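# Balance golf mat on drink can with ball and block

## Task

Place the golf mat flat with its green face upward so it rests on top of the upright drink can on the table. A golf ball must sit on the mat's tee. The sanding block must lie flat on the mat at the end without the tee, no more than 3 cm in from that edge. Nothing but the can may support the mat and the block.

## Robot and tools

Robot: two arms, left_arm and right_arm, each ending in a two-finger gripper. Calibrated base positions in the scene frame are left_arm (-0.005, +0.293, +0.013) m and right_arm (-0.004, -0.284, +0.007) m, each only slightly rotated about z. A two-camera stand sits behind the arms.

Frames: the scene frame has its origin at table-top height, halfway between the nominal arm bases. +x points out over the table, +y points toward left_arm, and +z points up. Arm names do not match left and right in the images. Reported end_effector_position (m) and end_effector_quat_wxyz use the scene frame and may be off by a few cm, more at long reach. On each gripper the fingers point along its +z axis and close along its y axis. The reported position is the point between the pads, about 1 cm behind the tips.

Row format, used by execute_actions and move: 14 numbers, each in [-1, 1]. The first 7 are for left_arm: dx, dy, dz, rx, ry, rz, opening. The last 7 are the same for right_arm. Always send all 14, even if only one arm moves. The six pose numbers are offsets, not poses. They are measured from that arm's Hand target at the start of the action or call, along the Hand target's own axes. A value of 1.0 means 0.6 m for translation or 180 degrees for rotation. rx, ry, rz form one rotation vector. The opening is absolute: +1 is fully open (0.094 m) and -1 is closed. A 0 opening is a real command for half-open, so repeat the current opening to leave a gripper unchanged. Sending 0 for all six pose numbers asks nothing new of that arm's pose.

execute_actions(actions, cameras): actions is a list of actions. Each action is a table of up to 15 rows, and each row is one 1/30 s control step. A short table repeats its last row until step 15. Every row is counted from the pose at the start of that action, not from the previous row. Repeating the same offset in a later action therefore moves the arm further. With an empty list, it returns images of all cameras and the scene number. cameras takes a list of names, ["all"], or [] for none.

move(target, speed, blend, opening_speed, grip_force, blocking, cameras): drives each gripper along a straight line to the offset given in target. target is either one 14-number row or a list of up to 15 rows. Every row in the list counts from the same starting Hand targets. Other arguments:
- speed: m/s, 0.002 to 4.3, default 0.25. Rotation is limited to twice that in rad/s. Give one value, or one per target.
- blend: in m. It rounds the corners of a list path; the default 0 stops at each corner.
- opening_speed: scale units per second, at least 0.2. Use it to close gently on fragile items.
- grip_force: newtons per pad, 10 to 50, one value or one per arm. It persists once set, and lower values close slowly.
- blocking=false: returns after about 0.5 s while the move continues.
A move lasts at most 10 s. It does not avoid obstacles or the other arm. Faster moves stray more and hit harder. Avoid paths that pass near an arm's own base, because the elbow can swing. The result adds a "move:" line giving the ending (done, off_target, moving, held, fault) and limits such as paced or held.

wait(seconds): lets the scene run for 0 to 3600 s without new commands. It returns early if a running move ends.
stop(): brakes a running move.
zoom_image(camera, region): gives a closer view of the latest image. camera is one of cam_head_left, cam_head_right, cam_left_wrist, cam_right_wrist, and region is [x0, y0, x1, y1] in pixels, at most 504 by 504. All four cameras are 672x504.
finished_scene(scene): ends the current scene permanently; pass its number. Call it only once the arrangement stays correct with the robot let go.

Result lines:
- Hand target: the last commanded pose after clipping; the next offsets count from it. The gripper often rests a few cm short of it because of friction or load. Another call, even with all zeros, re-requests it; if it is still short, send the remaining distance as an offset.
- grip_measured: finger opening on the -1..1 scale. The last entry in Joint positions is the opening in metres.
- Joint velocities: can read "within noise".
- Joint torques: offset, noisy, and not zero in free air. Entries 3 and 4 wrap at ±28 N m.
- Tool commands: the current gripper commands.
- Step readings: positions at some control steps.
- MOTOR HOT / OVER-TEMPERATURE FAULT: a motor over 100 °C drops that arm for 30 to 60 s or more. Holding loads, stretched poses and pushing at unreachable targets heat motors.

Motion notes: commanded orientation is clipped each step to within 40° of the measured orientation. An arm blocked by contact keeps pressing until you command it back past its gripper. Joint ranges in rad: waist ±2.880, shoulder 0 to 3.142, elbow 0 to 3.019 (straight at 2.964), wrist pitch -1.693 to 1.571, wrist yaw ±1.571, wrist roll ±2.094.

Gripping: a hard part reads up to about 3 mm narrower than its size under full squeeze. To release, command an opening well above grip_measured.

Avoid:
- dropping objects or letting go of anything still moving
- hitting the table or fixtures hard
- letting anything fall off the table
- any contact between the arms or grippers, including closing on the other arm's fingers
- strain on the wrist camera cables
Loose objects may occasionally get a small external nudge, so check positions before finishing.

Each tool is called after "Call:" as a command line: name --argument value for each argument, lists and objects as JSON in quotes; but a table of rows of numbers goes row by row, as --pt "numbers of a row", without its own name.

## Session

Call:
execute_actions --actions '[]'

Scene clock: 0.00 s.
left_arm: end_effector_position=(+0.5260, +0.4647, +0.1463) grip_measured=+1.000 end_effector_quat_wxyz=(+0.094, -0.476, +0.871, +0.074) | right_arm: end_effector_position=(+0.0646, +0.1095, +0.3516) grip_measured=+1.000 end_effector_quat_wxyz=(+0.121, -0.345, +0.921, +0.133)
Joint positions: left_arm=[0.24 1.751 1.445 -1.116 -0.189 -0.732 0.094] | right_arm=[1.443 1.176 1.363 -1.406 0.086 0.704 0.094]
Joint velocities: within noise
Joint torques (N m): no reading
Heat: left arm: hottest elbow 41 °C; right arm: hottest elbow 36 °C.
Hand target: left_arm +0.5338, +0.4668, +0.1509; +0.101, -0.476, +0.870, +0.072 | right_arm +0.0652, +0.1137, +0.3685; +0.131, -0.343, +0.918, +0.150
Tool commands: left_gripper/opening=+1.0 right_gripper/opening=+1.0

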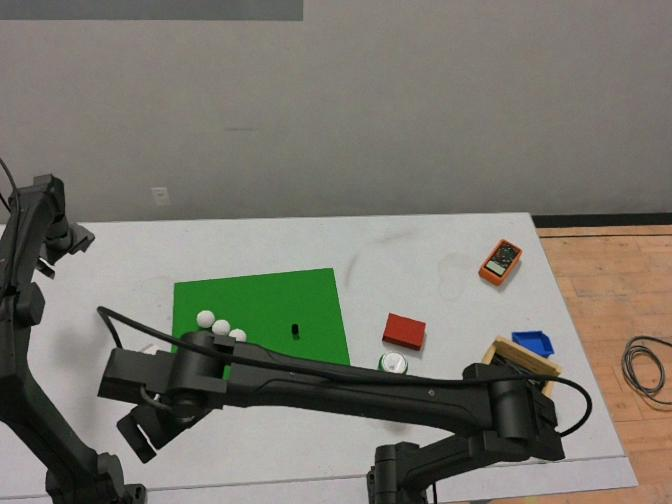

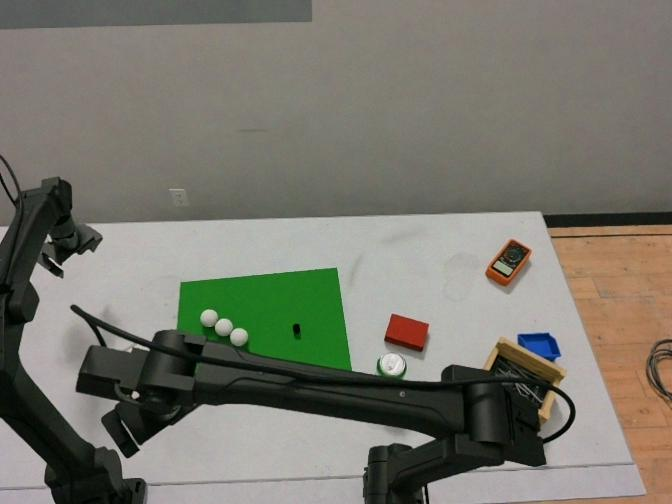

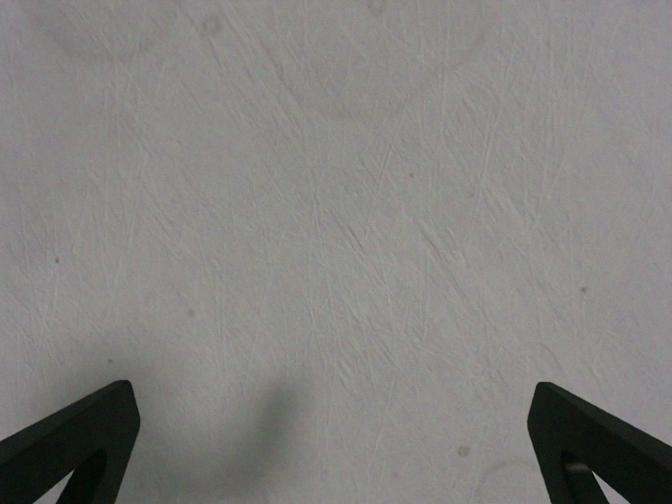

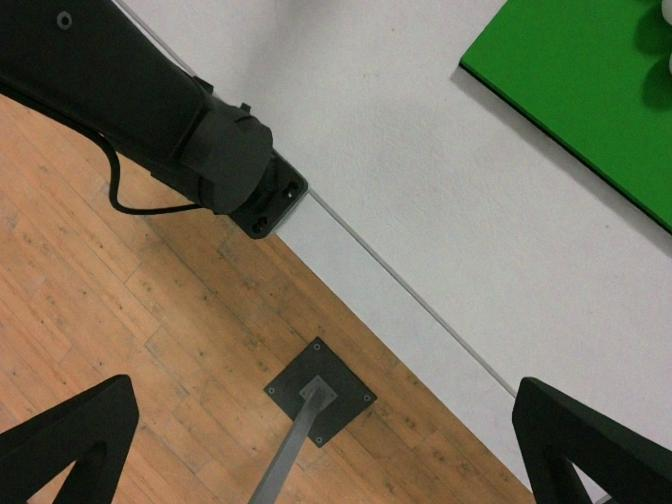

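Call:
move --target '[0,0,0,0,0,0,1,0.153,-0.85,-0.104,0.098,0.086,0.224,1]' --speed 0.3 --cameras '["cam_right_wrist","cam_head_left"]'

Scene clock: 66.23 s.
left_arm: end_effector_position=(+0.5260, +0.4647, +0.1463) grip_measured=+1.000 end_effector_quat_wxyz=(+0.094, -0.476, +0.871, +0.074) | right_arm: end_effector_position=(+0.3152, -0.3255, +0.2771) grip_measured=+1.000 end_effector_quat_wxyz=(-0.033, +0.000, +0.999, +0.003)
Joint positions: left_arm=[0.24 1.751 1.445 -1.116 -0.189 -0.732 0.094] | right_arm=[-0.119 1.223 1.244 -1.658 0.002 -0.126 0.094]
Joint torques (N m): left_arm=[-0.79 -20.19 12.82 0.68 -0.15 0.05] | right_arm=[-1.38 -7.41 11.4 0.57 -0.19 -0.2]
Heat: left arm: hottest elbow 52 °C; right arm: hottest elbow 43 °C.
Hand target: left_arm +0.5338, +0.4668, +0.1509; +0.101, -0.476, +0.870, +0.072 | right_arm +0.3309, -0.3302, +0.2994; -0.001, -0.001, +1.000, +0.000
Off the commanded pose: left_arm 0.009 m, 1 deg | right_arm 0.028 m, 4 deg.
move: off_target (right_arm)
Images, in order (width x height): cam_head_left 672x504, cam_right_wrist 672x504.

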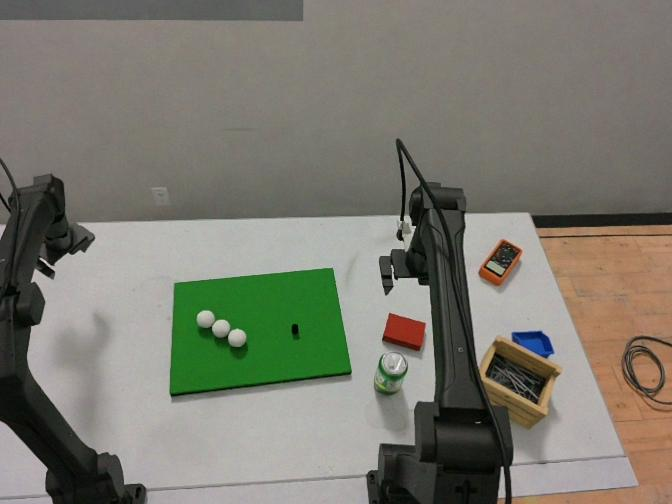

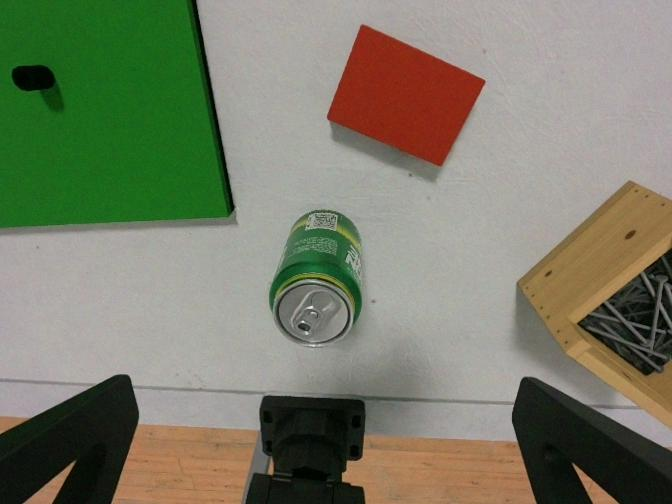

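Call:
move --target '[0,0,0,0,0,0,1,-0.067,0.633,0.048,0,0,-0.311,1]' --speed 0.3 --cameras '["cam_right_wrist","cam_head_left"]'

Scene clock: 118.03 s.
left_arm: end_effector_position=(+0.5260, +0.4647, +0.1463) grip_measured=+1.000 end_effector_quat_wxyz=(+0.094, -0.476, +0.871, +0.074) | right_arm: end_effector_position=(+0.3597, +0.0400, +0.2480) grip_measured=+1.000 end_effector_quat_wxyz=(-0.026, -0.465, +0.885, -0.006)
Joint positions: left_arm=[0.24 1.751 1.445 -1.116 -0.189 -0.732 0.094] | right_arm=[0.735 1.648 1.611 -1.587 -0.001 -0.24 0.094]
Joint torques (N m): left_arm=[-0.79 -20.25 12.82 0.68 -0.15 0.05] | right_arm=[-0.91 -14.33 11.45 0.01 -0.11 -0.22]
Heat: left arm: hottest elbow 55 °C; right arm: hottest elbow 46 °C.
Hand target: left_arm +0.5338, +0.4668, +0.1509; +0.101, -0.476, +0.870, +0.072 | right_arm +0.3704, +0.0497, +0.2707; +0.000, -0.470, +0.882, +0.000
Off the commanded pose: left_arm 0.009 m, 1 deg | right_arm 0.027 m, 3 deg.
move: off_target (right_arm)
Images, in order (width x height): cam_head_left 672x504, cam_right_wrist 672x504.

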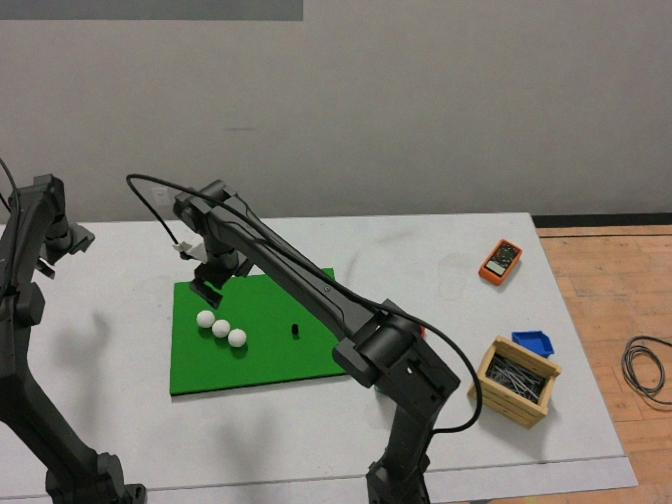

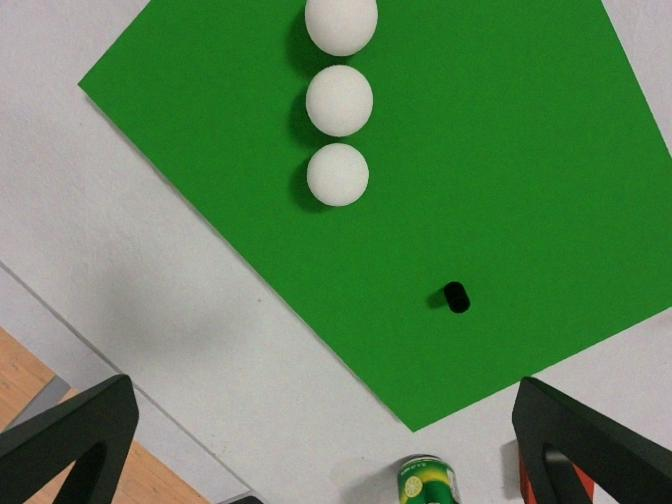

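Call:
move --target '[0,0,0,0,0,0,1,-0.027,-0.016,0.29,0,0,0,0.8]' --speed 0.2 --cameras '["cam_right_wrist"]'

Scene clock: 138.10 s.
left_arm: end_effector_position=(+0.5260, +0.4647, +0.1463) grip_measured=+1.000 end_effector_quat_wxyz=(+0.094, -0.476, +0.871, +0.074) | right_arm: end_effector_position=(+0.3811, +0.0590, +0.0923) grip_measured=+0.803 end_effector_quat_wxyz=(-0.010, -0.470, +0.883, -0.002)
Joint positions: left_arm=[0.24 1.751 1.445 -1.116 -0.189 -0.732 0.094] | right_arm=[0.735 1.791 1.382 -1.183 -0.001 -0.25 0.085]
Joint torques (N m): left_arm=[-0.79 -20.25 12.82 0.68 -0.15 0.05] | right_arm=[-1.61 -16.26 6.6 0.84 -0.11 -0.2]
Heat: left arm: hottest elbow 56 °C; right arm: hottest elbow 46 °C.
Hand target: left_arm +0.5338, +0.4668, +0.1509; +0.101, -0.476, +0.870, +0.072 | right_arm +0.3871, +0.0578, +0.0966; -0.001, -0.470, +0.882, +0.000
Off the commanded pose: left_arm 0.009 m, 1 deg | right_arm 0.008 m, 1 deg.
move: done

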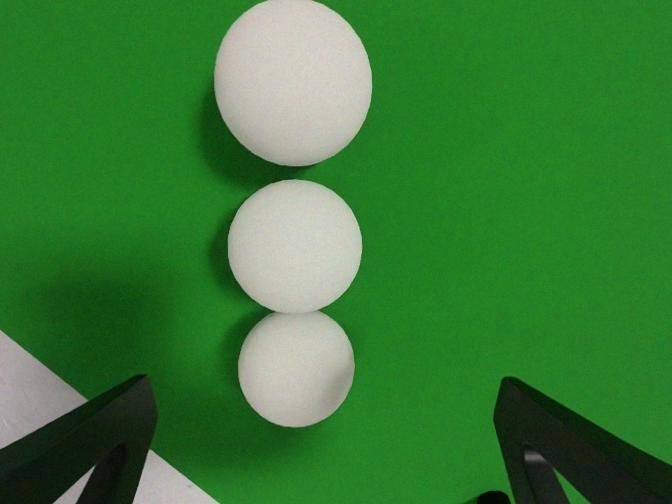

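Call:
move --pt "0 0 0 0 0 0 1 0.042 0.026 0.03 0 0 0 0.8" --pt "0 0 0 0 0 0 1 0.042 0.022 0.09 0 0 0 0.8" --speed 0.12 --cameras '["cam_right_wrist"]'

Scene clock: 150.97 s.
left_arm: end_effector_position=(+0.5260, +0.4647, +0.1463) grip_measured=+1.000 end_effector_quat_wxyz=(+0.094, -0.476, +0.871, +0.074) | right_arm: end_effector_position=(+0.3611, +0.0413, +0.0424) grip_measured=+0.803 end_effector_quat_wxyz=(-0.006, -0.470, +0.883, -0.001)
Joint positions: left_arm=[0.24 1.751 1.445 -1.116 -0.189 -0.732 0.094] | right_arm=[0.735 1.785 1.226 -1.024 -0.001 -0.25 0.085]
Joint torques (N m): left_arm=[-0.79 -20.25 12.82 0.68 -0.15 0.05] | right_arm=[-0.32 -14.8 5.98 0.83 -0.14 -0.06]
Heat: left arm: hottest elbow 56 °C; right arm: hottest elbow 45 °C.
Hand target: left_arm +0.5338, +0.4668, +0.1509; +0.101, -0.476, +0.870, +0.072 | right_arm +0.3620, +0.0443, +0.0427; -0.001, -0.470, +0.882, +0.000
Off the commanded pose: left_arm 0.009 m, 1 deg | right_arm 0.003 m, 1 deg.
move: done

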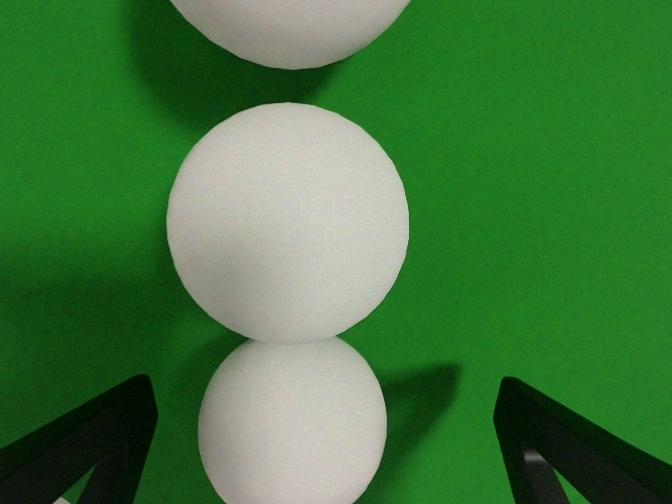

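Call:
move --pt "0 0 0 0 0 0 0.8 0 0.022 0.032 0 0 0 0.8" --pt "0 0 0 0 0 0 0.8 0 0.022 0.032 0 0 0 -0.25" --speed 0.08 --opening_speed 1 --cameras '["cam_right_wrist"]'

Scene clock: 159.20 s.
left_arm: end_effector_position=(+0.5260, +0.4647, +0.1463) grip_measured=+0.801 end_effector_quat_wxyz=(+0.094, -0.476, +0.871, +0.074) | right_arm: end_effector_position=(+0.3557, +0.0464, +0.0272) grip_measured=-0.126 end_effector_quat_wxyz=(+0.000, -0.469, +0.883, -0.003)
Joint positions: left_arm=[0.24 1.751 1.445 -1.116 -0.189 -0.732 0.085] | right_arm=[0.753 1.799 1.199 -0.972 0.006 -0.229 0.041]
Joint torques (N m): left_arm=[-0.79 -20.25 12.82 0.66 -0.15 0.05] | right_arm=[0.09 -14.56 5.57 0.81 -0.42 0]
Heat: left arm: hottest elbow 56 °C; right arm: hottest elbow 44 °C.
Hand target: left_arm +0.5338, +0.4668, +0.1509; +0.101, -0.476, +0.870, +0.072 | right_arm +0.3510, +0.0515, +0.0234; -0.001, -0.470, +0.882, +0.000
Off the commanded pose: left_arm 0.009 m, 1 deg | right_arm 0.008 m, 0 deg.
move: done

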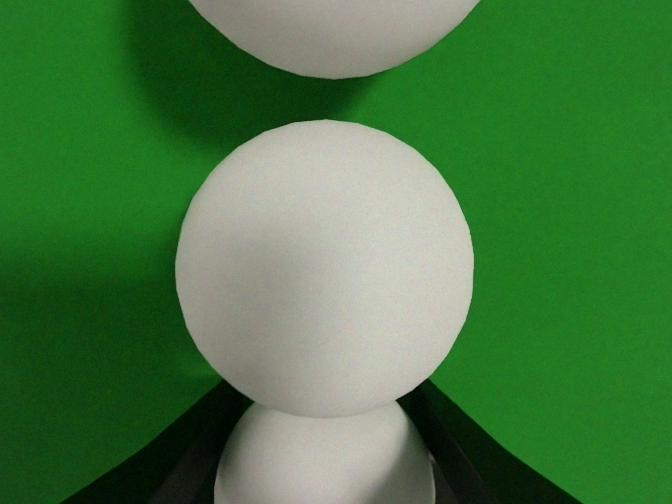

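Call:
move --pt "0 0 0 0 0 0 0.8 0 0 -0.2 0 0 0 -0.25" --pt "0 0 0 0 0 0 0.8 0.918 -0.398 -0.378 0 0 0.589 -0.25" --speed '[0.15,0.3]' --blend '[0.05,0]' --cameras '["cam_right_wrist","cam_head_left"]'

Scene clock: 178.13 s.
left_arm: end_effector_position=(+0.5260, +0.4647, +0.1463) grip_measured=+0.801 end_effector_quat_wxyz=(+0.094, -0.476, +0.871, +0.074) | right_arm: end_effector_position=(+0.2318, -0.5252, +0.2276) grip_measured=-0.126 end_effector_quat_wxyz=(-0.025, +0.413, +0.910, +0.008)
Joint positions: left_arm=[0.24 1.751 1.445 -1.116 -0.189 -0.732 0.085] | right_arm=[-0.786 1.261 1.146 -1.51 0.003 0.06 0.041]
Joint torques (N m): left_arm=[-0.73 -20.25 12.82 0.68 -0.15 0.05] | right_arm=[-1.2 -7.71 11.55 0.01 -0.22 0.06]
Heat: left arm: hottest elbow 57 °C; right arm: hottest elbow 43 °C.
Hand target: left_arm +0.5338, +0.4668, +0.1509; +0.101, -0.476, +0.870, +0.072 | right_arm +0.2425, -0.5388, +0.2503; -0.001, +0.422, +0.907, +0.000
Off the commanded pose: left_arm 0.009 m, 1 deg | right_arm 0.029 m, 3 deg.
move: off_target (right_arm)
Images, in order (width x height): cam_head_left 672x504, cam_right_wrist 672x504.

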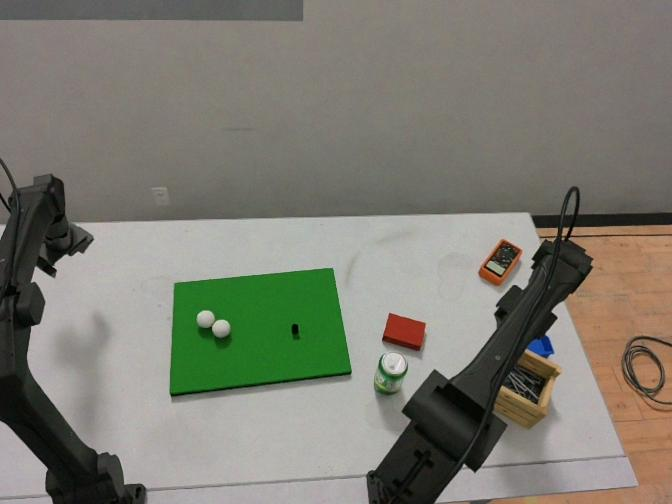

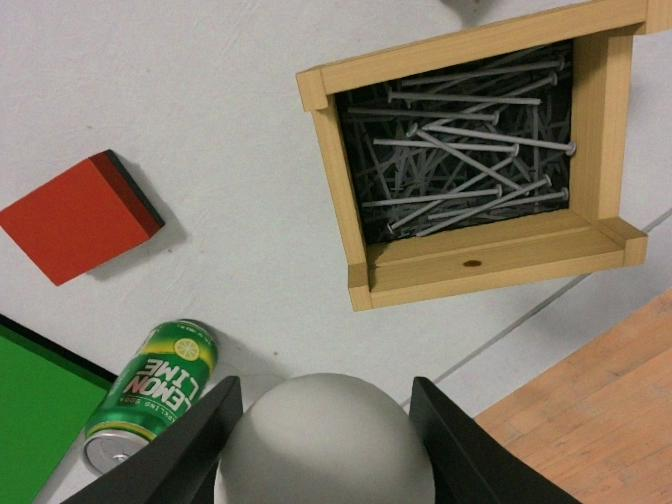

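Call:
move --target '[0,0,0,0,0,0,0.8,-0.042,-0.165,0.19,0,0,-0.072,-0.25]' --speed 0.2 --cameras '["cam_right_wrist"]'

Scene clock: 193.93 s.
left_arm: end_effector_position=(+0.5260, +0.4647, +0.1463) grip_measured=+0.801 end_effector_quat_wxyz=(+0.094, -0.476, +0.871, +0.074) | right_arm: end_effector_position=(+0.1830, -0.6177, +0.1343) grip_measured=-0.126 end_effector_quat_wxyz=(-0.009, +0.318, +0.948, +0.004)
Joint positions: left_arm=[0.24 1.751 1.445 -1.116 -0.189 -0.732 0.085] | right_arm=[-1.048 1.418 1.043 -1.214 0.006 -0.407 0.041]
Joint torques (N m): left_arm=[-0.79 -20.25 12.81 0.68 -0.15 0.05] | right_arm=[-1.73 -10.4 6.74 0.87 -0.32 -0.18]
Heat: left arm: hottest elbow 57 °C; right arm: hottest elbow 44 °C.
Hand target: left_arm +0.5338, +0.4668, +0.1509; +0.101, -0.476, +0.870, +0.072 | right_arm +0.1828, -0.6218, +0.1364; -0.001, +0.317, +0.948, +0.000
Off the commanded pose: left_arm 0.009 m, 1 deg | right_arm 0.005 m, 1 deg.
move: done

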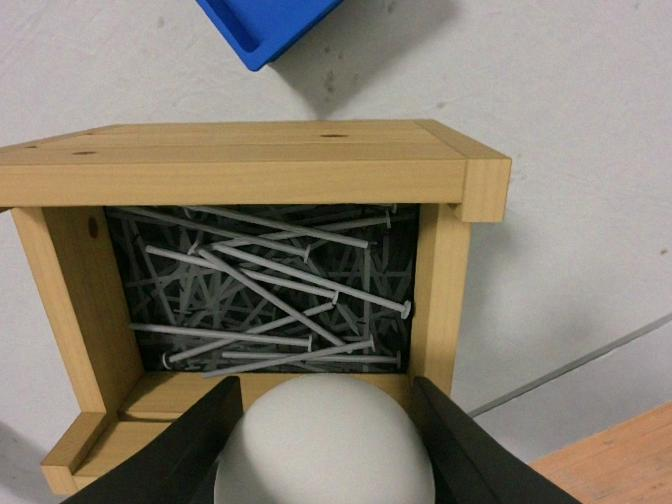

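Call:
move --pt "0 0 0 0 0 0 0.8 0.037 0.095 0.05 0 0 0 -0.25" --pt "0 0 0 0 0 0 0.8 0.037 0.09 0.136 0 0 0 -0.25" --pt "0 0 0 0 0 0 0.8 0.037 0.09 0.136 0 0 0 0.12" --speed 0.1 --opening_speed 1 --cameras '["cam_right_wrist"]'

Scene clock: 213.30 s.
left_arm: end_effector_position=(+0.5260, +0.4647, +0.1463) grip_measured=+0.801 end_effector_quat_wxyz=(+0.094, -0.476, +0.871, +0.074) | right_arm: end_effector_position=(+0.1962, -0.5605, +0.0564) grip_measured=+0.116 end_effector_quat_wxyz=(-0.004, +0.314, +0.949, +0.007)
Joint positions: left_arm=[0.24 1.751 1.445 -1.116 -0.189 -0.732 0.085] | right_arm=[-0.939 1.418 0.812 -0.98 -0.007 -0.306 0.052]
Joint torques (N m): left_arm=[-0.79 -20.25 12.83 0.68 -0.15 0.05] | right_arm=[-0.79 -8.53 5.86 1.18 0.14 -0.04]
Heat: left arm: hottest elbow 57 °C; right arm: hottest elbow 43 °C.
Hand target: left_arm +0.5338, +0.4668, +0.1509; +0.101, -0.476, +0.870, +0.072 | right_arm +0.1974, -0.5653, +0.0549; -0.001, +0.317, +0.948, +0.000
Off the commanded pose: left_arm 0.009 m, 1 deg | right_arm 0.005 m, 1 deg.
move: done

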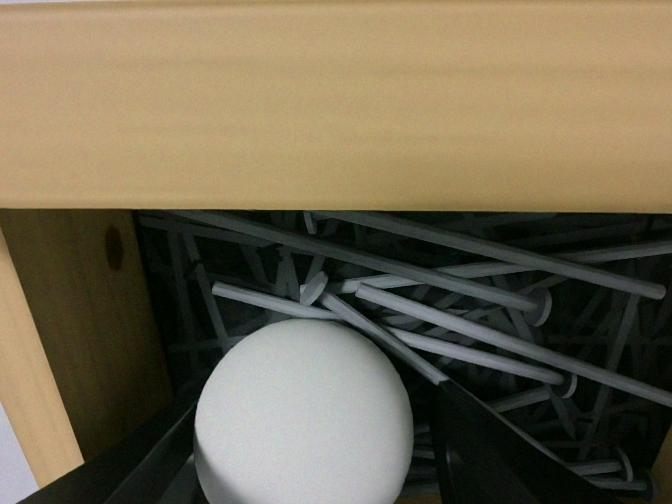

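Call:
move --pt "0 0 0 0 0 0 0.8 0 0 -0.2 0 0 0 0.12" --pt "0 0 0 0 0 0 0.8 0.379 0.988 -0.2 0 0 -0.517 0.8" --pt "0 0 0 0 0 0 0.8 0.379 0.988 -0.06 0 0 -0.517 0.8" --speed '[0.15,0.3,0.2]' --blend '[0.03,0.03,0]' --cameras '["cam_right_wrist"]'

Scene clock: 231.10 s.
left_arm: end_effector_position=(+0.5260, +0.4647, +0.1463) grip_measured=+0.801 end_effector_quat_wxyz=(+0.094, -0.476, +0.871, +0.074) | right_arm: end_effector_position=(+0.3688, +0.0415, +0.0841) grip_measured=+0.797 end_effector_quat_wxyz=(-0.014, -0.465, +0.885, -0.001)
Joint positions: left_arm=[0.24 1.751 1.445 -1.116 -0.189 -0.732 0.085] | right_arm=[0.724 1.754 1.307 -1.15 -0.004 -0.249 0.084]
Joint torques (N m): left_arm=[-0.79 -20.25 12.82 0.68 -0.15 0.05] | right_arm=[-0.67 -15.79 6.54 0.81 -0.05 -0.19]
Heat: left arm: hottest elbow 58 °C; right arm: hottest elbow 43 °C.
Hand target: left_arm +0.5338, +0.4668, +0.1509; +0.101, -0.476, +0.870, +0.072 | right_arm +0.3719, +0.0452, +0.0907; -0.001, -0.470, +0.882, +0.000
Off the commanded pose: left_arm 0.009 m, 1 deg | right_arm 0.008 m, 2 deg.
move: done; blend cut to 0 m at target 2; target 2's new opening was sent with right_arm's hand 0.028 m and 3 deg from that target

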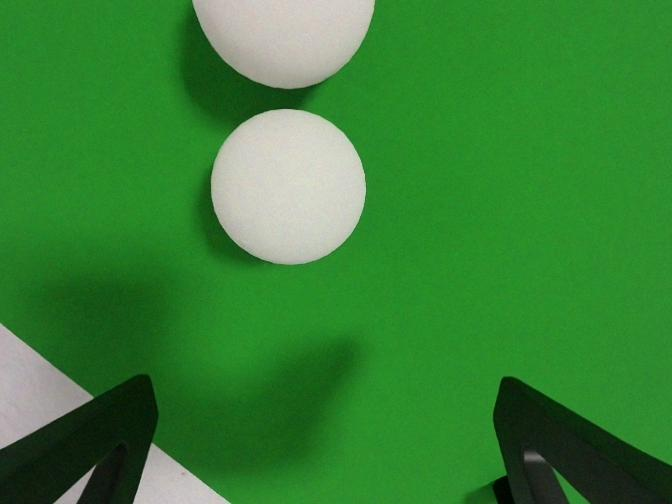

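Call:
move --pt "0 0 0 0 0 0 0.8 -0.072 0.034 0 0 0 0 0.8" --pt "0 0 0 0 0 0 0.8 -0.072 0.026 0.115 0 0 0 0.8" --pt "0 0 0 0 0 0 0.8 -0.072 0.026 0.115 0 0 0 -0.25" --speed 0.1 --opening_speed 1 --cameras '["cam_right_wrist"]'

Scene clock: 242.83 s.
left_arm: end_effector_position=(+0.5260, +0.4647, +0.1463) grip_measured=+0.801 end_effector_quat_wxyz=(+0.094, -0.476, +0.871, +0.074) | right_arm: end_effector_position=(+0.3847, +0.0889, +0.0275) grip_measured=-0.115 end_effector_quat_wxyz=(+0.002, -0.471, +0.882, -0.003)
Joint positions: left_arm=[0.24 1.751 1.445 -1.116 -0.189 -0.732 0.085] | right_arm=[0.774 1.907 1.366 -1.026 0.006 -0.213 0.042]
Joint torques (N m): left_arm=[-0.79 -20.25 12.81 0.69 -0.15 0.06] | right_arm=[-0.73 -16.09 5.79 0.83 -0.39 -0.06]
Heat: left arm: hottest elbow 58 °C; right arm: hottest elbow 42 °C.
Hand target: left_arm +0.5338, +0.4668, +0.1509; +0.101, -0.476, +0.870, +0.072 | right_arm +0.3830, +0.0898, +0.0217; +0.000, -0.470, +0.882, +0.000
Off the commanded pose: left_arm 0.009 m, 1 deg | right_arm 0.006 m, 0 deg.
move: done

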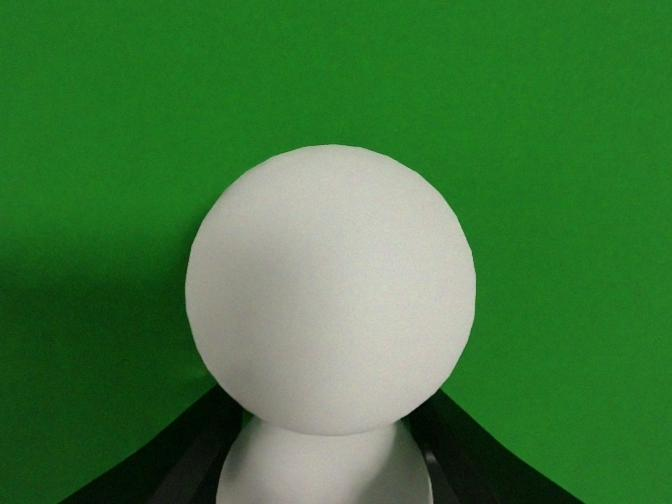

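Call:
move --pt "0 0 0 0 0 0 0.8 0 0 -0.25 0 0 0 -0.25" --pt "0 0 0 0 0 0 0.8 0.932 -0.287 -0.25 0 0 0.517 -0.25" --speed '[0.15,0.3]' --blend '[0.04,0]' --cameras '[]'

Scene clock: 259.30 s.
left_arm: end_effector_position=(+0.5260, +0.4647, +0.1463) grip_measured=+0.801 end_effector_quat_wxyz=(+0.094, -0.476, +0.871, +0.074) | right_arm: end_effector_position=(+0.1995, -0.4550, +0.1534) grip_measured=-0.115 end_effector_quat_wxyz=(-0.030, +0.317, +0.948, +0.009)
Joint positions: left_arm=[0.24 1.751 1.445 -1.116 -0.189 -0.732 0.085] | right_arm=[-0.686 1.11 0.829 -1.352 0.004 -0.047 0.042]
Joint torques (N m): left_arm=[-0.79 -20.25 12.83 0.68 -0.15 0.05] | right_arm=[-1.67 -5.66 10.56 0.72 -0.21 -0.21]
Heat: left arm: hottest elbow 58 °C; right arm: hottest elbow 42 °C.
Hand target: left_arm +0.5338, +0.4668, +0.1509; +0.101, -0.476, +0.870, +0.072 | right_arm +0.2145, -0.4705, +0.1718; -0.001, +0.317, +0.948, +0.000
Off the commanded pose: left_arm 0.009 m, 1 deg | right_arm 0.028 m, 3 deg.
move: off_target (right_arm)

Call:
move --pt "0 0 0 0 0 0 0.8 -0.08 -0.238 0 0 0 0 -0.25" --pt "0 0 0 0 0 0 0.8 -0.08 -0.235 0.19 0 0 0 -0.25" --pt "0 0 0 0 0 0 0.8 -0.08 -0.235 0.19 0 0 0 0.1" --speed '[0.2,0.1,0.1]' --opening_speed 1 --cameras '["cam_right_wrist"]'

Scene clock: 270.33 s.
left_arm: end_effector_position=(+0.5260, +0.4647, +0.1463) grip_measured=+0.801 end_effector_quat_wxyz=(+0.094, -0.476, +0.871, +0.074) | right_arm: end_effector_position=(+0.1679, -0.6074, +0.0603) grip_measured=+0.096 end_effector_quat_wxyz=(-0.005, +0.318, +0.948, +0.007)
Joint positions: left_arm=[0.24 1.751 1.445 -1.116 -0.189 -0.732 0.085] | right_arm=[-1.075 1.474 0.883 -0.996 -0.003 -0.433 0.051]
Joint torques (N m): left_arm=[-0.79 -20.25 12.82 0.68 -0.15 0.05] | right_arm=[-1.14 -9.29 5.71 1.37 0.01 -0.15]
Heat: left arm: hottest elbow 58 °C; right arm: hottest elbow 42 °C.
Hand target: left_arm +0.5338, +0.4668, +0.1509; +0.101, -0.476, +0.870, +0.072 | right_arm +0.1680, -0.6120, +0.0577; -0.001, +0.317, +0.949, +0.000
Off the commanded pose: left_arm 0.009 m, 1 deg | right_arm 0.005 m, 1 deg.
move: done

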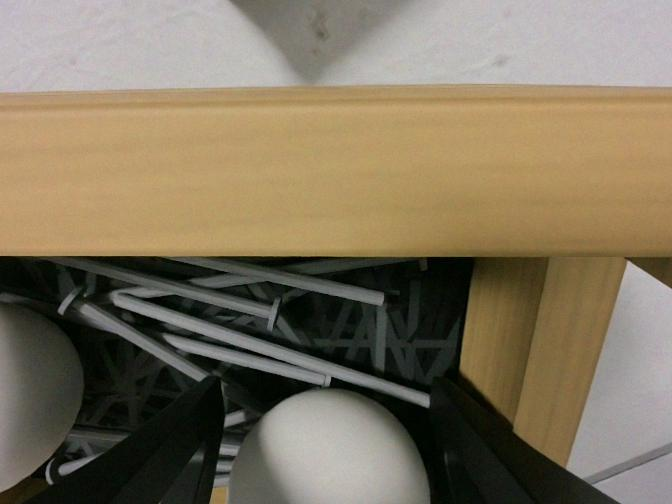

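Call:
move --pt "0 0 0 0 0 0 0.8 0 0 -0.2 0 0 0 0.1" --pt "0 0 0 0 0 0 0.8 0.325 0.9 -0.2 0 0 -0.517 0.8" --speed '[0.15,0.3]' --blend '[0.03,0]' --cameras '[]'

Call:
move --target '[0,0,0,0,0,0,0.8,-0.25,0.03,0.145,0,0,0,0.8]' --speed 0.2 --cameras '["cam_right_wrist"]'

Scene clock: 284.87 s.
left_arm: end_effector_position=(+0.5260, +0.4647, +0.1463) grip_measured=+0.801 end_effector_quat_wxyz=(+0.094, -0.476, +0.871, +0.074) | right_arm: end_effector_position=(+0.3183, -0.0768, +0.1586) grip_measured=+0.797 end_effector_quat_wxyz=(-0.030, -0.464, +0.886, -0.001)
Joint positions: left_arm=[0.24 1.751 1.445 -1.116 -0.189 -0.732 0.085] | right_arm=[0.578 1.426 1.117 -1.322 -0.003 -0.393 0.084]
Joint torques (N m): left_arm=[-0.79 -20.25 12.81 0.68 -0.15 0.06] | right_arm=[-0.62 -9.93 10.92 0.55 -0.07 -0.21]
Heat: left arm: hottest elbow 58 °C; right arm: hottest elbow 42 °C.
Hand target: left_arm +0.5338, +0.4668, +0.1509; +0.101, -0.476, +0.870, +0.072 | right_arm +0.3367, -0.0632, +0.1776; -0.001, -0.471, +0.882, +0.000
Off the commanded pose: left_arm 0.009 m, 1 deg | right_arm 0.030 m, 3 deg.
move: off_target (right_arm); target 2's new opening was sent with right_arm's hand 0.030 m and 3 deg from that target

Scene clock: 286.53 s.
left_arm: end_effector_position=(+0.5260, +0.4647, +0.1463) grip_measured=+0.801 end_effector_quat_wxyz=(+0.094, -0.476, +0.871, +0.074) | right_arm: end_effector_position=(+0.3891, +0.0528, +0.0714) grip_measured=+0.797 end_effector_quat_wxyz=(-0.030, -0.472, +0.881, -0.005)
Joint positions: left_arm=[0.24 1.751 1.445 -1.116 -0.189 -0.732 0.085] | right_arm=[0.715 1.842 1.396 -1.185 -0.003 -0.275 0.084]
Joint torques (N m): left_arm=[-0.79 -20.25 12.82 0.68 -0.15 0.05] | right_arm=[-0.38 -16.85 10.28 0.53 -0.11 0.05]
Heat: left arm: hottest elbow 58 °C; right arm: hottest elbow 42 °C.
Hand target: left_arm +0.5338, +0.4668, +0.1509; +0.101, -0.476, +0.870, +0.072 | right_arm +0.4053, +0.0714, +0.0907; +0.000, -0.470, +0.882, +0.000
Off the commanded pose: left_arm 0.009 m, 1 deg | right_arm 0.031 m, 3 deg.
move: off_target (right_arm)

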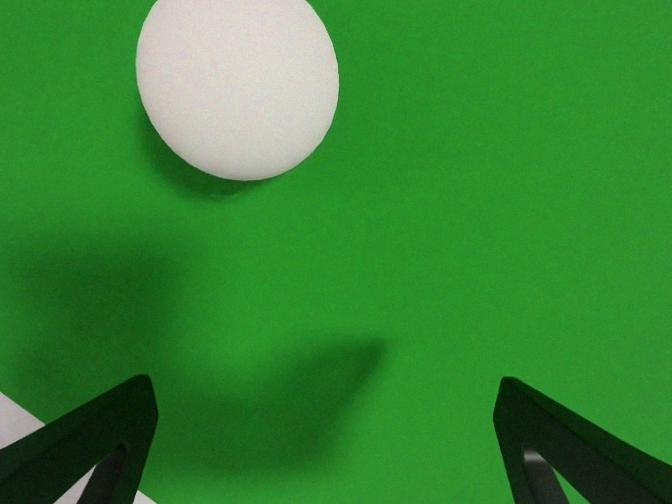

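Call:
move --pt "0 0 0 0 0 0 0.8 -0.078 0.052 0.01 0 0 0 0.8" --pt "0 0 0 0 0 0 0.8 -0.078 0.044 0.07 0 0 0 0.8" --speed 0.1 --cameras '["cam_right_wrist"]'

Scene clock: 297.77 s.
left_arm: end_effector_position=(+0.5260, +0.4647, +0.1463) grip_measured=+0.801 end_effector_quat_wxyz=(+0.094, -0.476, +0.871, +0.074) | right_arm: end_effector_position=(+0.4000, +0.1186, +0.0399) grip_measured=+0.797 end_effector_quat_wxyz=(-0.017, -0.473, +0.881, -0.004)
Joint positions: left_arm=[0.24 1.751 1.445 -1.116 -0.189 -0.732 0.085] | right_arm=[0.79 1.986 1.528 -1.148 -0.003 -0.202 0.084]
Joint torques (N m): left_arm=[-0.79 -20.25 12.82 0.68 -0.15 0.05] | right_arm=[-1.14 -18.61 7.72 0.79 -0.07 -0.04]
Heat: left arm: hottest elbow 58 °C; right arm: hottest elbow 43 °C.
Hand target: left_arm +0.5338, +0.4668, +0.1509; +0.101, -0.476, +0.870, +0.072 | right_arm +0.4095, +0.1248, +0.0485; -0.001, -0.470, +0.882, +0.000
Off the commanded pose: left_arm 0.009 m, 1 deg | right_arm 0.014 m, 2 deg.
move: off_target (right_arm)

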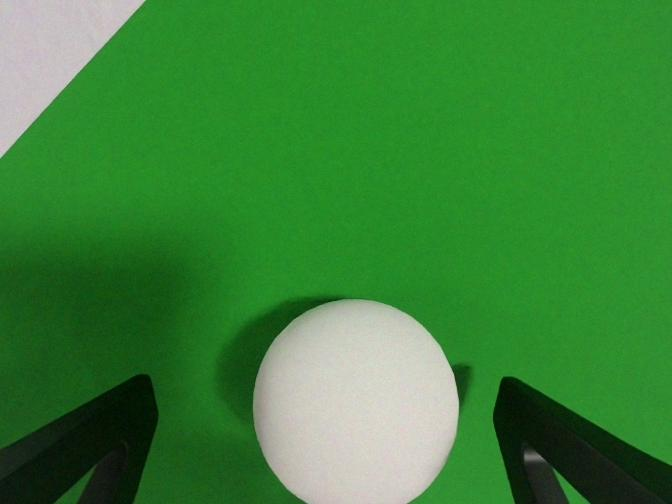

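Call:
move --pt "0 0 0 0 0 0 0.8 -0.006 -0.012 0.045 0 0 0 0.8" --pt "0 0 0 0 0 0 0.8 -0.006 -0.01 0.045 0 0 0 -0.25" --speed 0.1 --opening_speed 1 --cameras '["cam_right_wrist"]'

Scene clock: 306.23 s.
left_arm: end_effector_position=(+0.5260, +0.4647, +0.1463) grip_measured=+0.801 end_effector_quat_wxyz=(+0.094, -0.476, +0.871, +0.074) | right_arm: end_effector_position=(+0.4156, +0.1185, +0.0272) grip_measured=-0.137 end_effector_quat_wxyz=(+0.000, -0.466, +0.885, -0.004)
Joint positions: left_arm=[0.24 1.751 1.445 -1.116 -0.189 -0.732 0.085] | right_arm=[0.774 2.008 1.528 -1.094 0.007 -0.202 0.041]
Joint torques (N m): left_arm=[-0.79 -20.25 12.82 0.68 -0.15 0.05] | right_arm=[-0.5 -17.14 6.99 0.75 -0.44 -0.15]
Heat: left arm: hottest elbow 58 °C; right arm: hottest elbow 42 °C.
Hand target: left_arm +0.5338, +0.4668, +0.1509; +0.101, -0.476, +0.870, +0.072 | right_arm +0.4163, +0.1246, +0.0215; -0.001, -0.471, +0.882, +0.000
Off the commanded pose: left_arm 0.009 m, 1 deg | right_arm 0.008 m, 1 deg.
move: done; target 2's new opening was sent with right_arm's hand 0.011 m and 1 deg from that target

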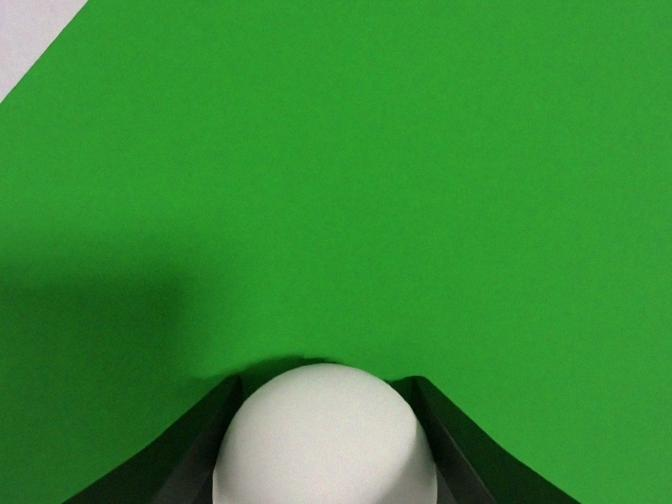

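Call:
move --pt "0 0 0 0 0 0 0.8 0 0 -0.25 0 0 0 -0.25" --pt "0 0 0 0 0 0 0.8 0.932 -0.287 -0.4 0 0 0.589 -0.25" --speed '[0.15,0.3]' --blend '[0.04,0]' --cameras '["cam_right_wrist"]'

Scene clock: 323.47 s.
left_arm: end_effector_position=(+0.5260, +0.4647, +0.1463) grip_measured=+0.801 end_effector_quat_wxyz=(+0.094, -0.476, +0.871, +0.074) | right_arm: end_effector_position=(+0.2366, -0.4259, +0.2401) grip_measured=-0.137 end_effector_quat_wxyz=(-0.025, +0.422, +0.906, +0.001)
Joint positions: left_arm=[0.24 1.751 1.445 -1.116 -0.189 -0.732 0.085] | right_arm=[-0.522 1.099 1.052 -1.573 0.002 0.343 0.041]
Joint torques (N m): left_arm=[-0.79 -20.25 12.81 0.68 -0.15 0.05] | right_arm=[-1.67 -5.36 11.38 0.03 -0.17 -0.2]
Heat: left arm: hottest elbow 58 °C; right arm: hottest elbow 42 °C.
Hand target: left_arm +0.5338, +0.4668, +0.1509; +0.101, -0.476, +0.870, +0.072 | right_arm +0.2480, -0.4358, +0.2618; -0.001, +0.422, +0.907, +0.000
Off the commanded pose: left_arm 0.009 m, 1 deg | right_arm 0.026 m, 3 deg.
move: off_target (right_arm)

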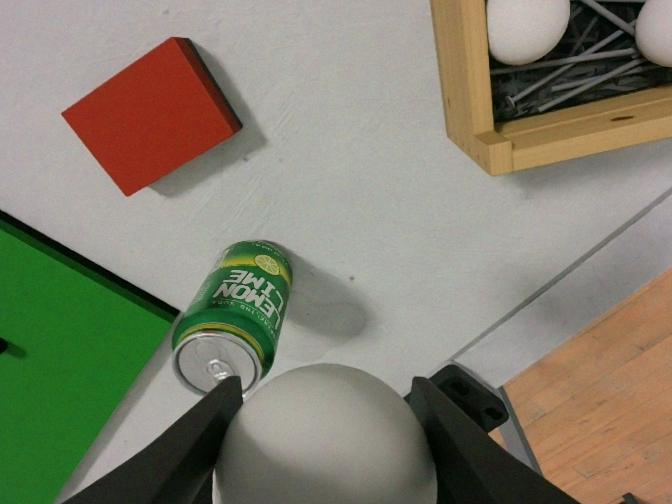

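Call:
move --target '[0,0,0,0,0,0,0.8,-0.27,-0.18,0.08,0,0,0,-0.25]' --speed 0.25 --cameras '["cam_right_wrist"]'

Scene clock: 334.93 s.
left_arm: end_effector_position=(+0.5260, +0.4647, +0.1463) grip_measured=+0.801 end_effector_quat_wxyz=(+0.094, -0.476, +0.871, +0.074) | right_arm: end_effector_position=(+0.2573, -0.6116, +0.1904) grip_measured=-0.137 end_effector_quat_wxyz=(-0.032, +0.424, +0.905, +0.012)
Joint positions: left_arm=[0.24 1.751 1.445 -1.116 -0.189 -0.732 0.085] | right_arm=[-0.886 1.5 1.283 -1.422 0.006 -0.017 0.041]
Joint torques (N m): left_arm=[-0.73 -20.25 12.81 0.68 -0.15 0.06] | right_arm=[-1.2 -11.93 11.34 0.42 -0.31 -0.2]
Heat: left arm: hottest elbow 58 °C; right arm: hottest elbow 42 °C.
Hand target: left_arm +0.5338, +0.4668, +0.1509; +0.101, -0.476, +0.870, +0.072 | right_arm +0.2697, -0.6293, +0.2137; -0.001, +0.422, +0.907, +0.000
Off the commanded pose: left_arm 0.009 m, 1 deg | right_arm 0.032 m, 4 deg.
move: off_target (right_arm)

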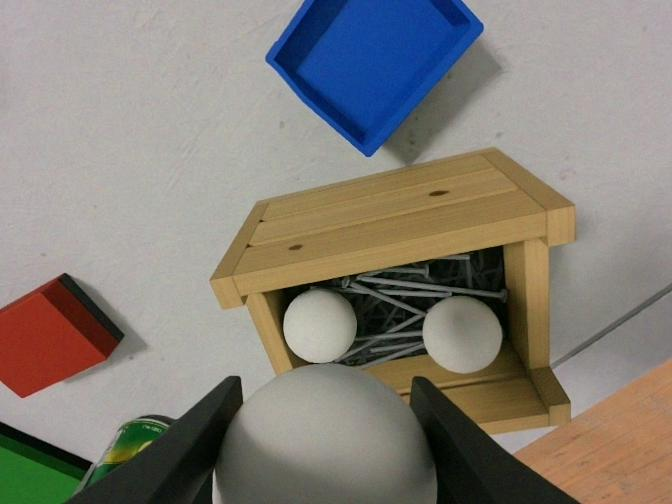

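Call:
move --target '[0,0,0,0,0,0,0.8,-0.1,-0.04,0.14,0,0,-0.228,-0.25]' --speed 0.2 --cameras '["cam_right_wrist"]'

Scene clock: 353.67 s.
left_arm: end_effector_position=(+0.5260, +0.4647, +0.1463) grip_measured=+0.801 end_effector_quat_wxyz=(+0.094, -0.476, +0.871, +0.074) | right_arm: end_effector_position=(+0.2780, -0.6668, +0.1096) grip_measured=-0.137 end_effector_quat_wxyz=(-0.025, +0.077, +0.996, +0.024)
Joint positions: left_arm=[0.24 1.751 1.445 -1.116 -0.189 -0.732 0.085] | right_arm=[-0.925 1.705 1.311 -1.246 0.006 -0.777 0.041]
Joint torques (N m): left_arm=[-0.79 -20.25 12.82 0.68 -0.15 0.05] | right_arm=[-1.55 -14.51 10.77 0.69 -0.31 -0.23]
Heat: left arm: hottest elbow 58 °C; right arm: hottest elbow 44 °C.
Hand target: left_arm +0.5338, +0.4668, +0.1509; +0.101, -0.476, +0.870, +0.072 | right_arm +0.2897, -0.6905, +0.1296; -0.001, +0.077, +0.997, +0.000
Off the commanded pose: left_arm 0.009 m, 1 deg | right_arm 0.033 m, 4 deg.
move: off_target (right_arm)

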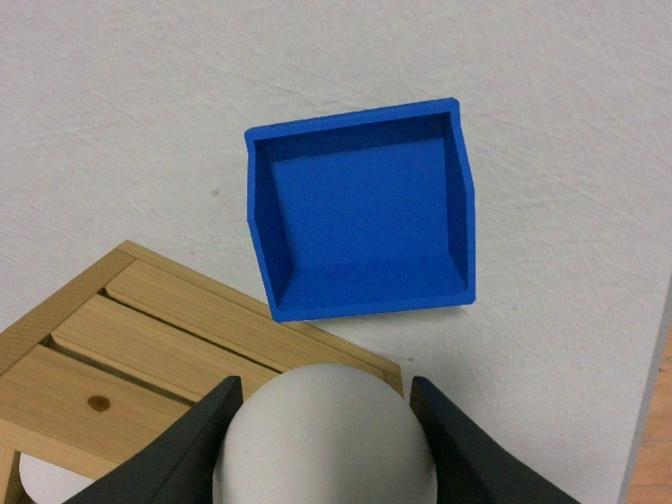

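Call:
move --target '[0,0,0,0,0,0,0.8,0,0,0.12,0,0,-0.03,-0.25]' --speed 0.12 --cameras '["cam_right_wrist"]'

Scene clock: 366.13 s.
left_arm: end_effector_position=(+0.5260, +0.4647, +0.1463) grip_measured=+0.801 end_effector_quat_wxyz=(+0.094, -0.476, +0.871, +0.074) | right_arm: end_effector_position=(+0.2911, -0.6845, +0.0532) grip_measured=-0.137 end_effector_quat_wxyz=(-0.009, +0.030, +0.999, +0.006)
Joint positions: left_arm=[0.24 1.751 1.445 -1.116 -0.189 -0.732 0.085] | right_arm=[-0.925 1.793 1.271 -1.069 0.006 -0.871 0.041]
Joint torques (N m): left_arm=[-0.79 -20.25 12.82 0.66 -0.15 0.05] | right_arm=[-1.73 -15.79 6.31 0.83 -0.35 -0.21]
Heat: left arm: hottest elbow 58 °C; right arm: hottest elbow 45 °C.
Hand target: left_arm +0.5338, +0.4668, +0.1509; +0.101, -0.476, +0.870, +0.072 | right_arm +0.2898, -0.6906, +0.0576; -0.001, +0.030, +1.000, +0.000
Off the commanded pose: left_arm 0.009 m, 1 deg | right_arm 0.008 m, 1 deg.
move: done

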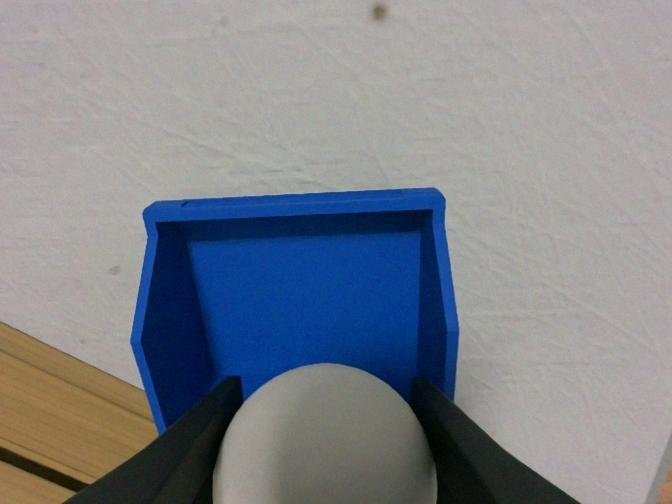

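Call:
move --pt "0 0 0 0 0 0 0.8 -0.004 0.018 0.066 0 0 0 -0.25" --pt "0 0 0 0 0 0 0.8 -0.004 0.018 0.066 0 0 0 0.0" --speed 0.1 --opening_speed 0.6 --cameras '["cam_right_wrist"]'

Scene clock: 374.13 s.
left_arm: end_effector_position=(+0.5260, +0.4647, +0.1463) grip_measured=+0.801 end_effector_quat_wxyz=(+0.094, -0.476, +0.871, +0.074) | right_arm: end_effector_position=(+0.2871, -0.6790, +0.0147) grip_measured=-0.004 end_effector_quat_wxyz=(-0.008, +0.030, +0.999, +0.006)
Joint positions: left_arm=[0.24 1.751 1.445 -1.116 -0.189 -0.732 0.085] | right_arm=[-0.925 1.832 1.209 -0.966 0.006 -0.872 0.047]
Joint torques (N m): left_arm=[-0.79 -20.25 12.81 0.66 -0.15 0.06] | right_arm=[-0.38 -15.68 5.81 0.8 -0.34 -0.01]
Heat: left arm: hottest elbow 59 °C; right arm: hottest elbow 44 °C.
Hand target: left_arm +0.5338, +0.4668, +0.1509; +0.101, -0.476, +0.870, +0.072 | right_arm +0.2926, -0.6798, +0.0179; -0.001, +0.030, +1.000, +0.000
Off the commanded pose: left_arm 0.009 m, 1 deg | right_arm 0.007 m, 1 deg.
move: done

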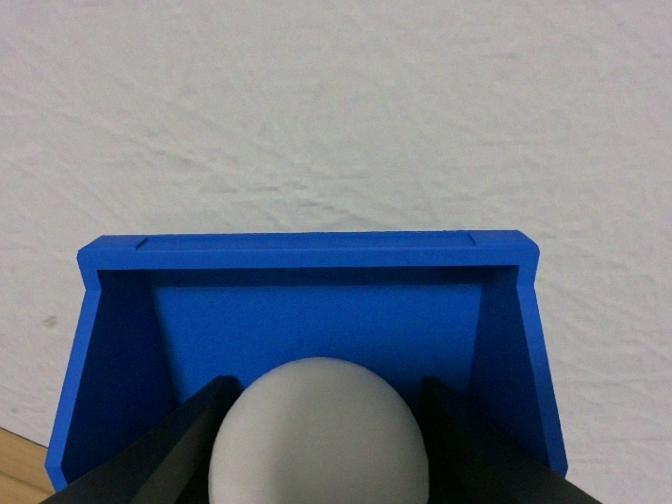

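Call:
move --pt "0 0 0 0 0 0 0.8 0 0 -0.2 0 0 0 0.0" --pt "0 0 0 0 0 0 0.8 -0.107 0.457 -0.2 0 0 -0.4 0.8" --speed '[0.12,0.3]' --blend '[0.02,0]' --cameras '["cam_right_wrist"]'

Scene clock: 410.40 s.
left_arm: end_effector_position=(+0.5260, +0.4647, +0.1463) grip_measured=+0.801 end_effector_quat_wxyz=(+0.094, -0.476, +0.871, +0.074) | right_arm: end_effector_position=(+0.3706, -0.4123, +0.1300) grip_measured=+0.797 end_effector_quat_wxyz=(-0.012, -0.556, +0.831, +0.011)
Joint positions: left_arm=[0.24 1.751 1.445 -1.116 -0.189 -0.732 0.085] | right_arm=[-0.319 1.467 1.082 -1.219 0.005 -1.505 0.084]
Joint torques (N m): left_arm=[-0.79 -20.25 12.82 0.66 -0.15 0.05] | right_arm=[-0.26 -12.69 6.39 0.66 -0.36 -0.22]
Heat: left arm: hottest elbow 59 °C; right arm: hottest elbow 42 °C.
Hand target: left_arm +0.5338, +0.4668, +0.1509; +0.101, -0.476, +0.870, +0.072 | right_arm +0.3734, -0.4100, +0.1379; -0.001, -0.563, +0.826, +0.001
Off the commanded pose: left_arm 0.009 m, 1 deg | right_arm 0.009 m, 2 deg.
move: done

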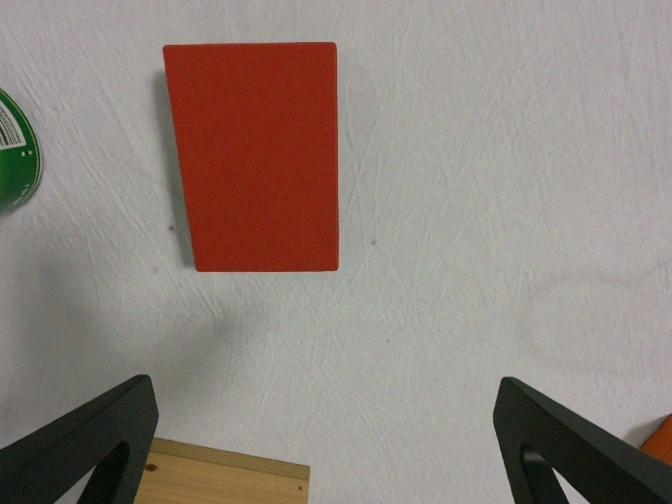

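Call:
move --pt "0 0 0 0 0 0 0.8 -0.076 0.062 0 0 0 0 0.8" --pt "0 0 0 0 0 0 0.8 -0.076 0.056 0.12 0 0 0 0.8" --speed 0.15 --cameras '["cam_right_wrist"]'

Scene clock: 419.83 s.
left_arm: end_effector_position=(+0.5260, +0.4647, +0.1463) grip_measured=+0.801 end_effector_quat_wxyz=(+0.094, -0.476, +0.871, +0.074) | right_arm: end_effector_position=(+0.3553, -0.3572, +0.0651) grip_measured=+0.797 end_effector_quat_wxyz=(-0.005, -0.564, +0.826, +0.005)
Joint positions: left_arm=[0.24 1.751 1.445 -1.116 -0.189 -0.732 0.085] | right_arm=[-0.192 1.467 0.891 -1.009 0.001 -1.397 0.084]
Joint torques (N m): left_arm=[-0.79 -20.25 12.82 0.68 -0.15 0.06] | right_arm=[-0.32 -9.76 5.85 0.73 -0.25 0.01]
Heat: left arm: hottest elbow 59 °C; right arm: hottest elbow 42 °C.
Hand target: left_arm +0.5338, +0.4668, +0.1509; +0.101, -0.476, +0.870, +0.072 | right_arm +0.3587, -0.3553, +0.0659; -0.001, -0.563, +0.826, +0.001
Off the commanded pose: left_arm 0.009 m, 1 deg | right_arm 0.004 m, 1 deg.
move: done

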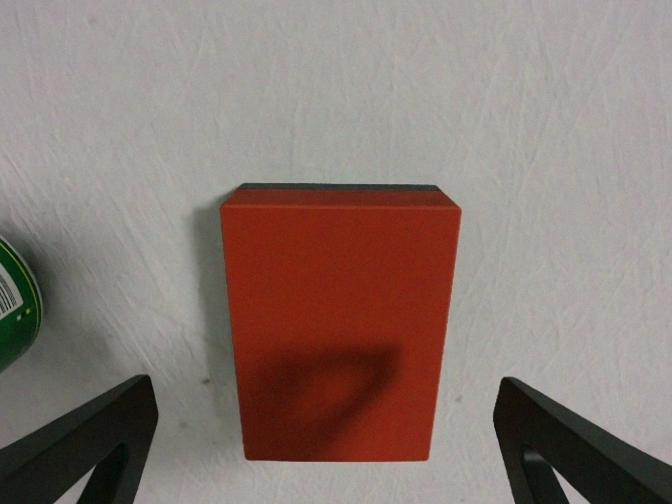

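Call:
move --pt "0 0 0 0 0 0 0.8 -0.014 -0.012 0.103 0 0 0 0.8" --pt "0 0 0 0 0 0 0.8 -0.014 -0.012 0.103 0 0 0 0.05" --speed 0.12 --opening_speed 1 --cameras '["cam_right_wrist"]'

Scene clock: 430.27 s.
left_arm: end_effector_position=(+0.5260, +0.4647, +0.1463) grip_measured=+0.801 end_effector_quat_wxyz=(+0.094, -0.476, +0.871, +0.074) | right_arm: end_effector_position=(+0.3654, -0.3536, +0.0067) grip_measured=+0.432 end_effector_quat_wxyz=(-0.004, -0.562, +0.827, +0.002)
Joint positions: left_arm=[0.24 1.751 1.445 -1.116 -0.189 -0.732 0.085] | right_arm=[-0.176 1.593 0.845 -0.832 0.002 -1.377 0.067]
Joint torques (N m): left_arm=[-0.79 -20.25 12.83 0.66 -0.15 0.05] | right_arm=[-0.15 -10.17 5.14 0.99 -0.28 0]
Heat: left arm: hottest elbow 59 °C; right arm: hottest elbow 42 °C.
Hand target: left_arm +0.5338, +0.4668, +0.1509; +0.101, -0.476, +0.870, +0.072 | right_arm +0.3684, -0.3502, +0.0041; -0.001, -0.563, +0.826, +0.001
Off the commanded pose: left_arm 0.009 m, 1 deg | right_arm 0.005 m, 0 deg.
move: done

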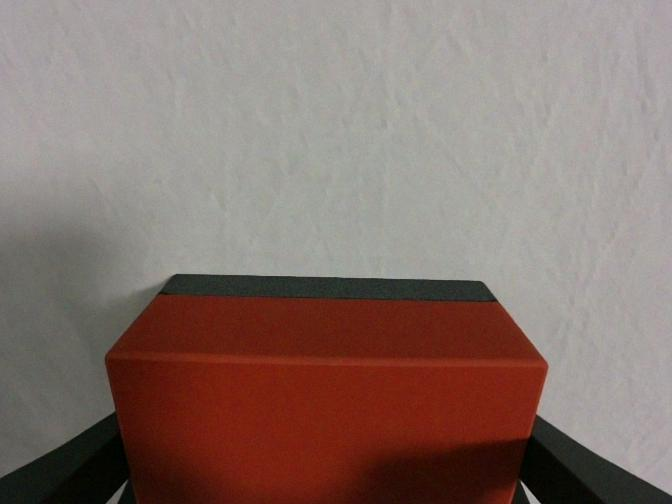

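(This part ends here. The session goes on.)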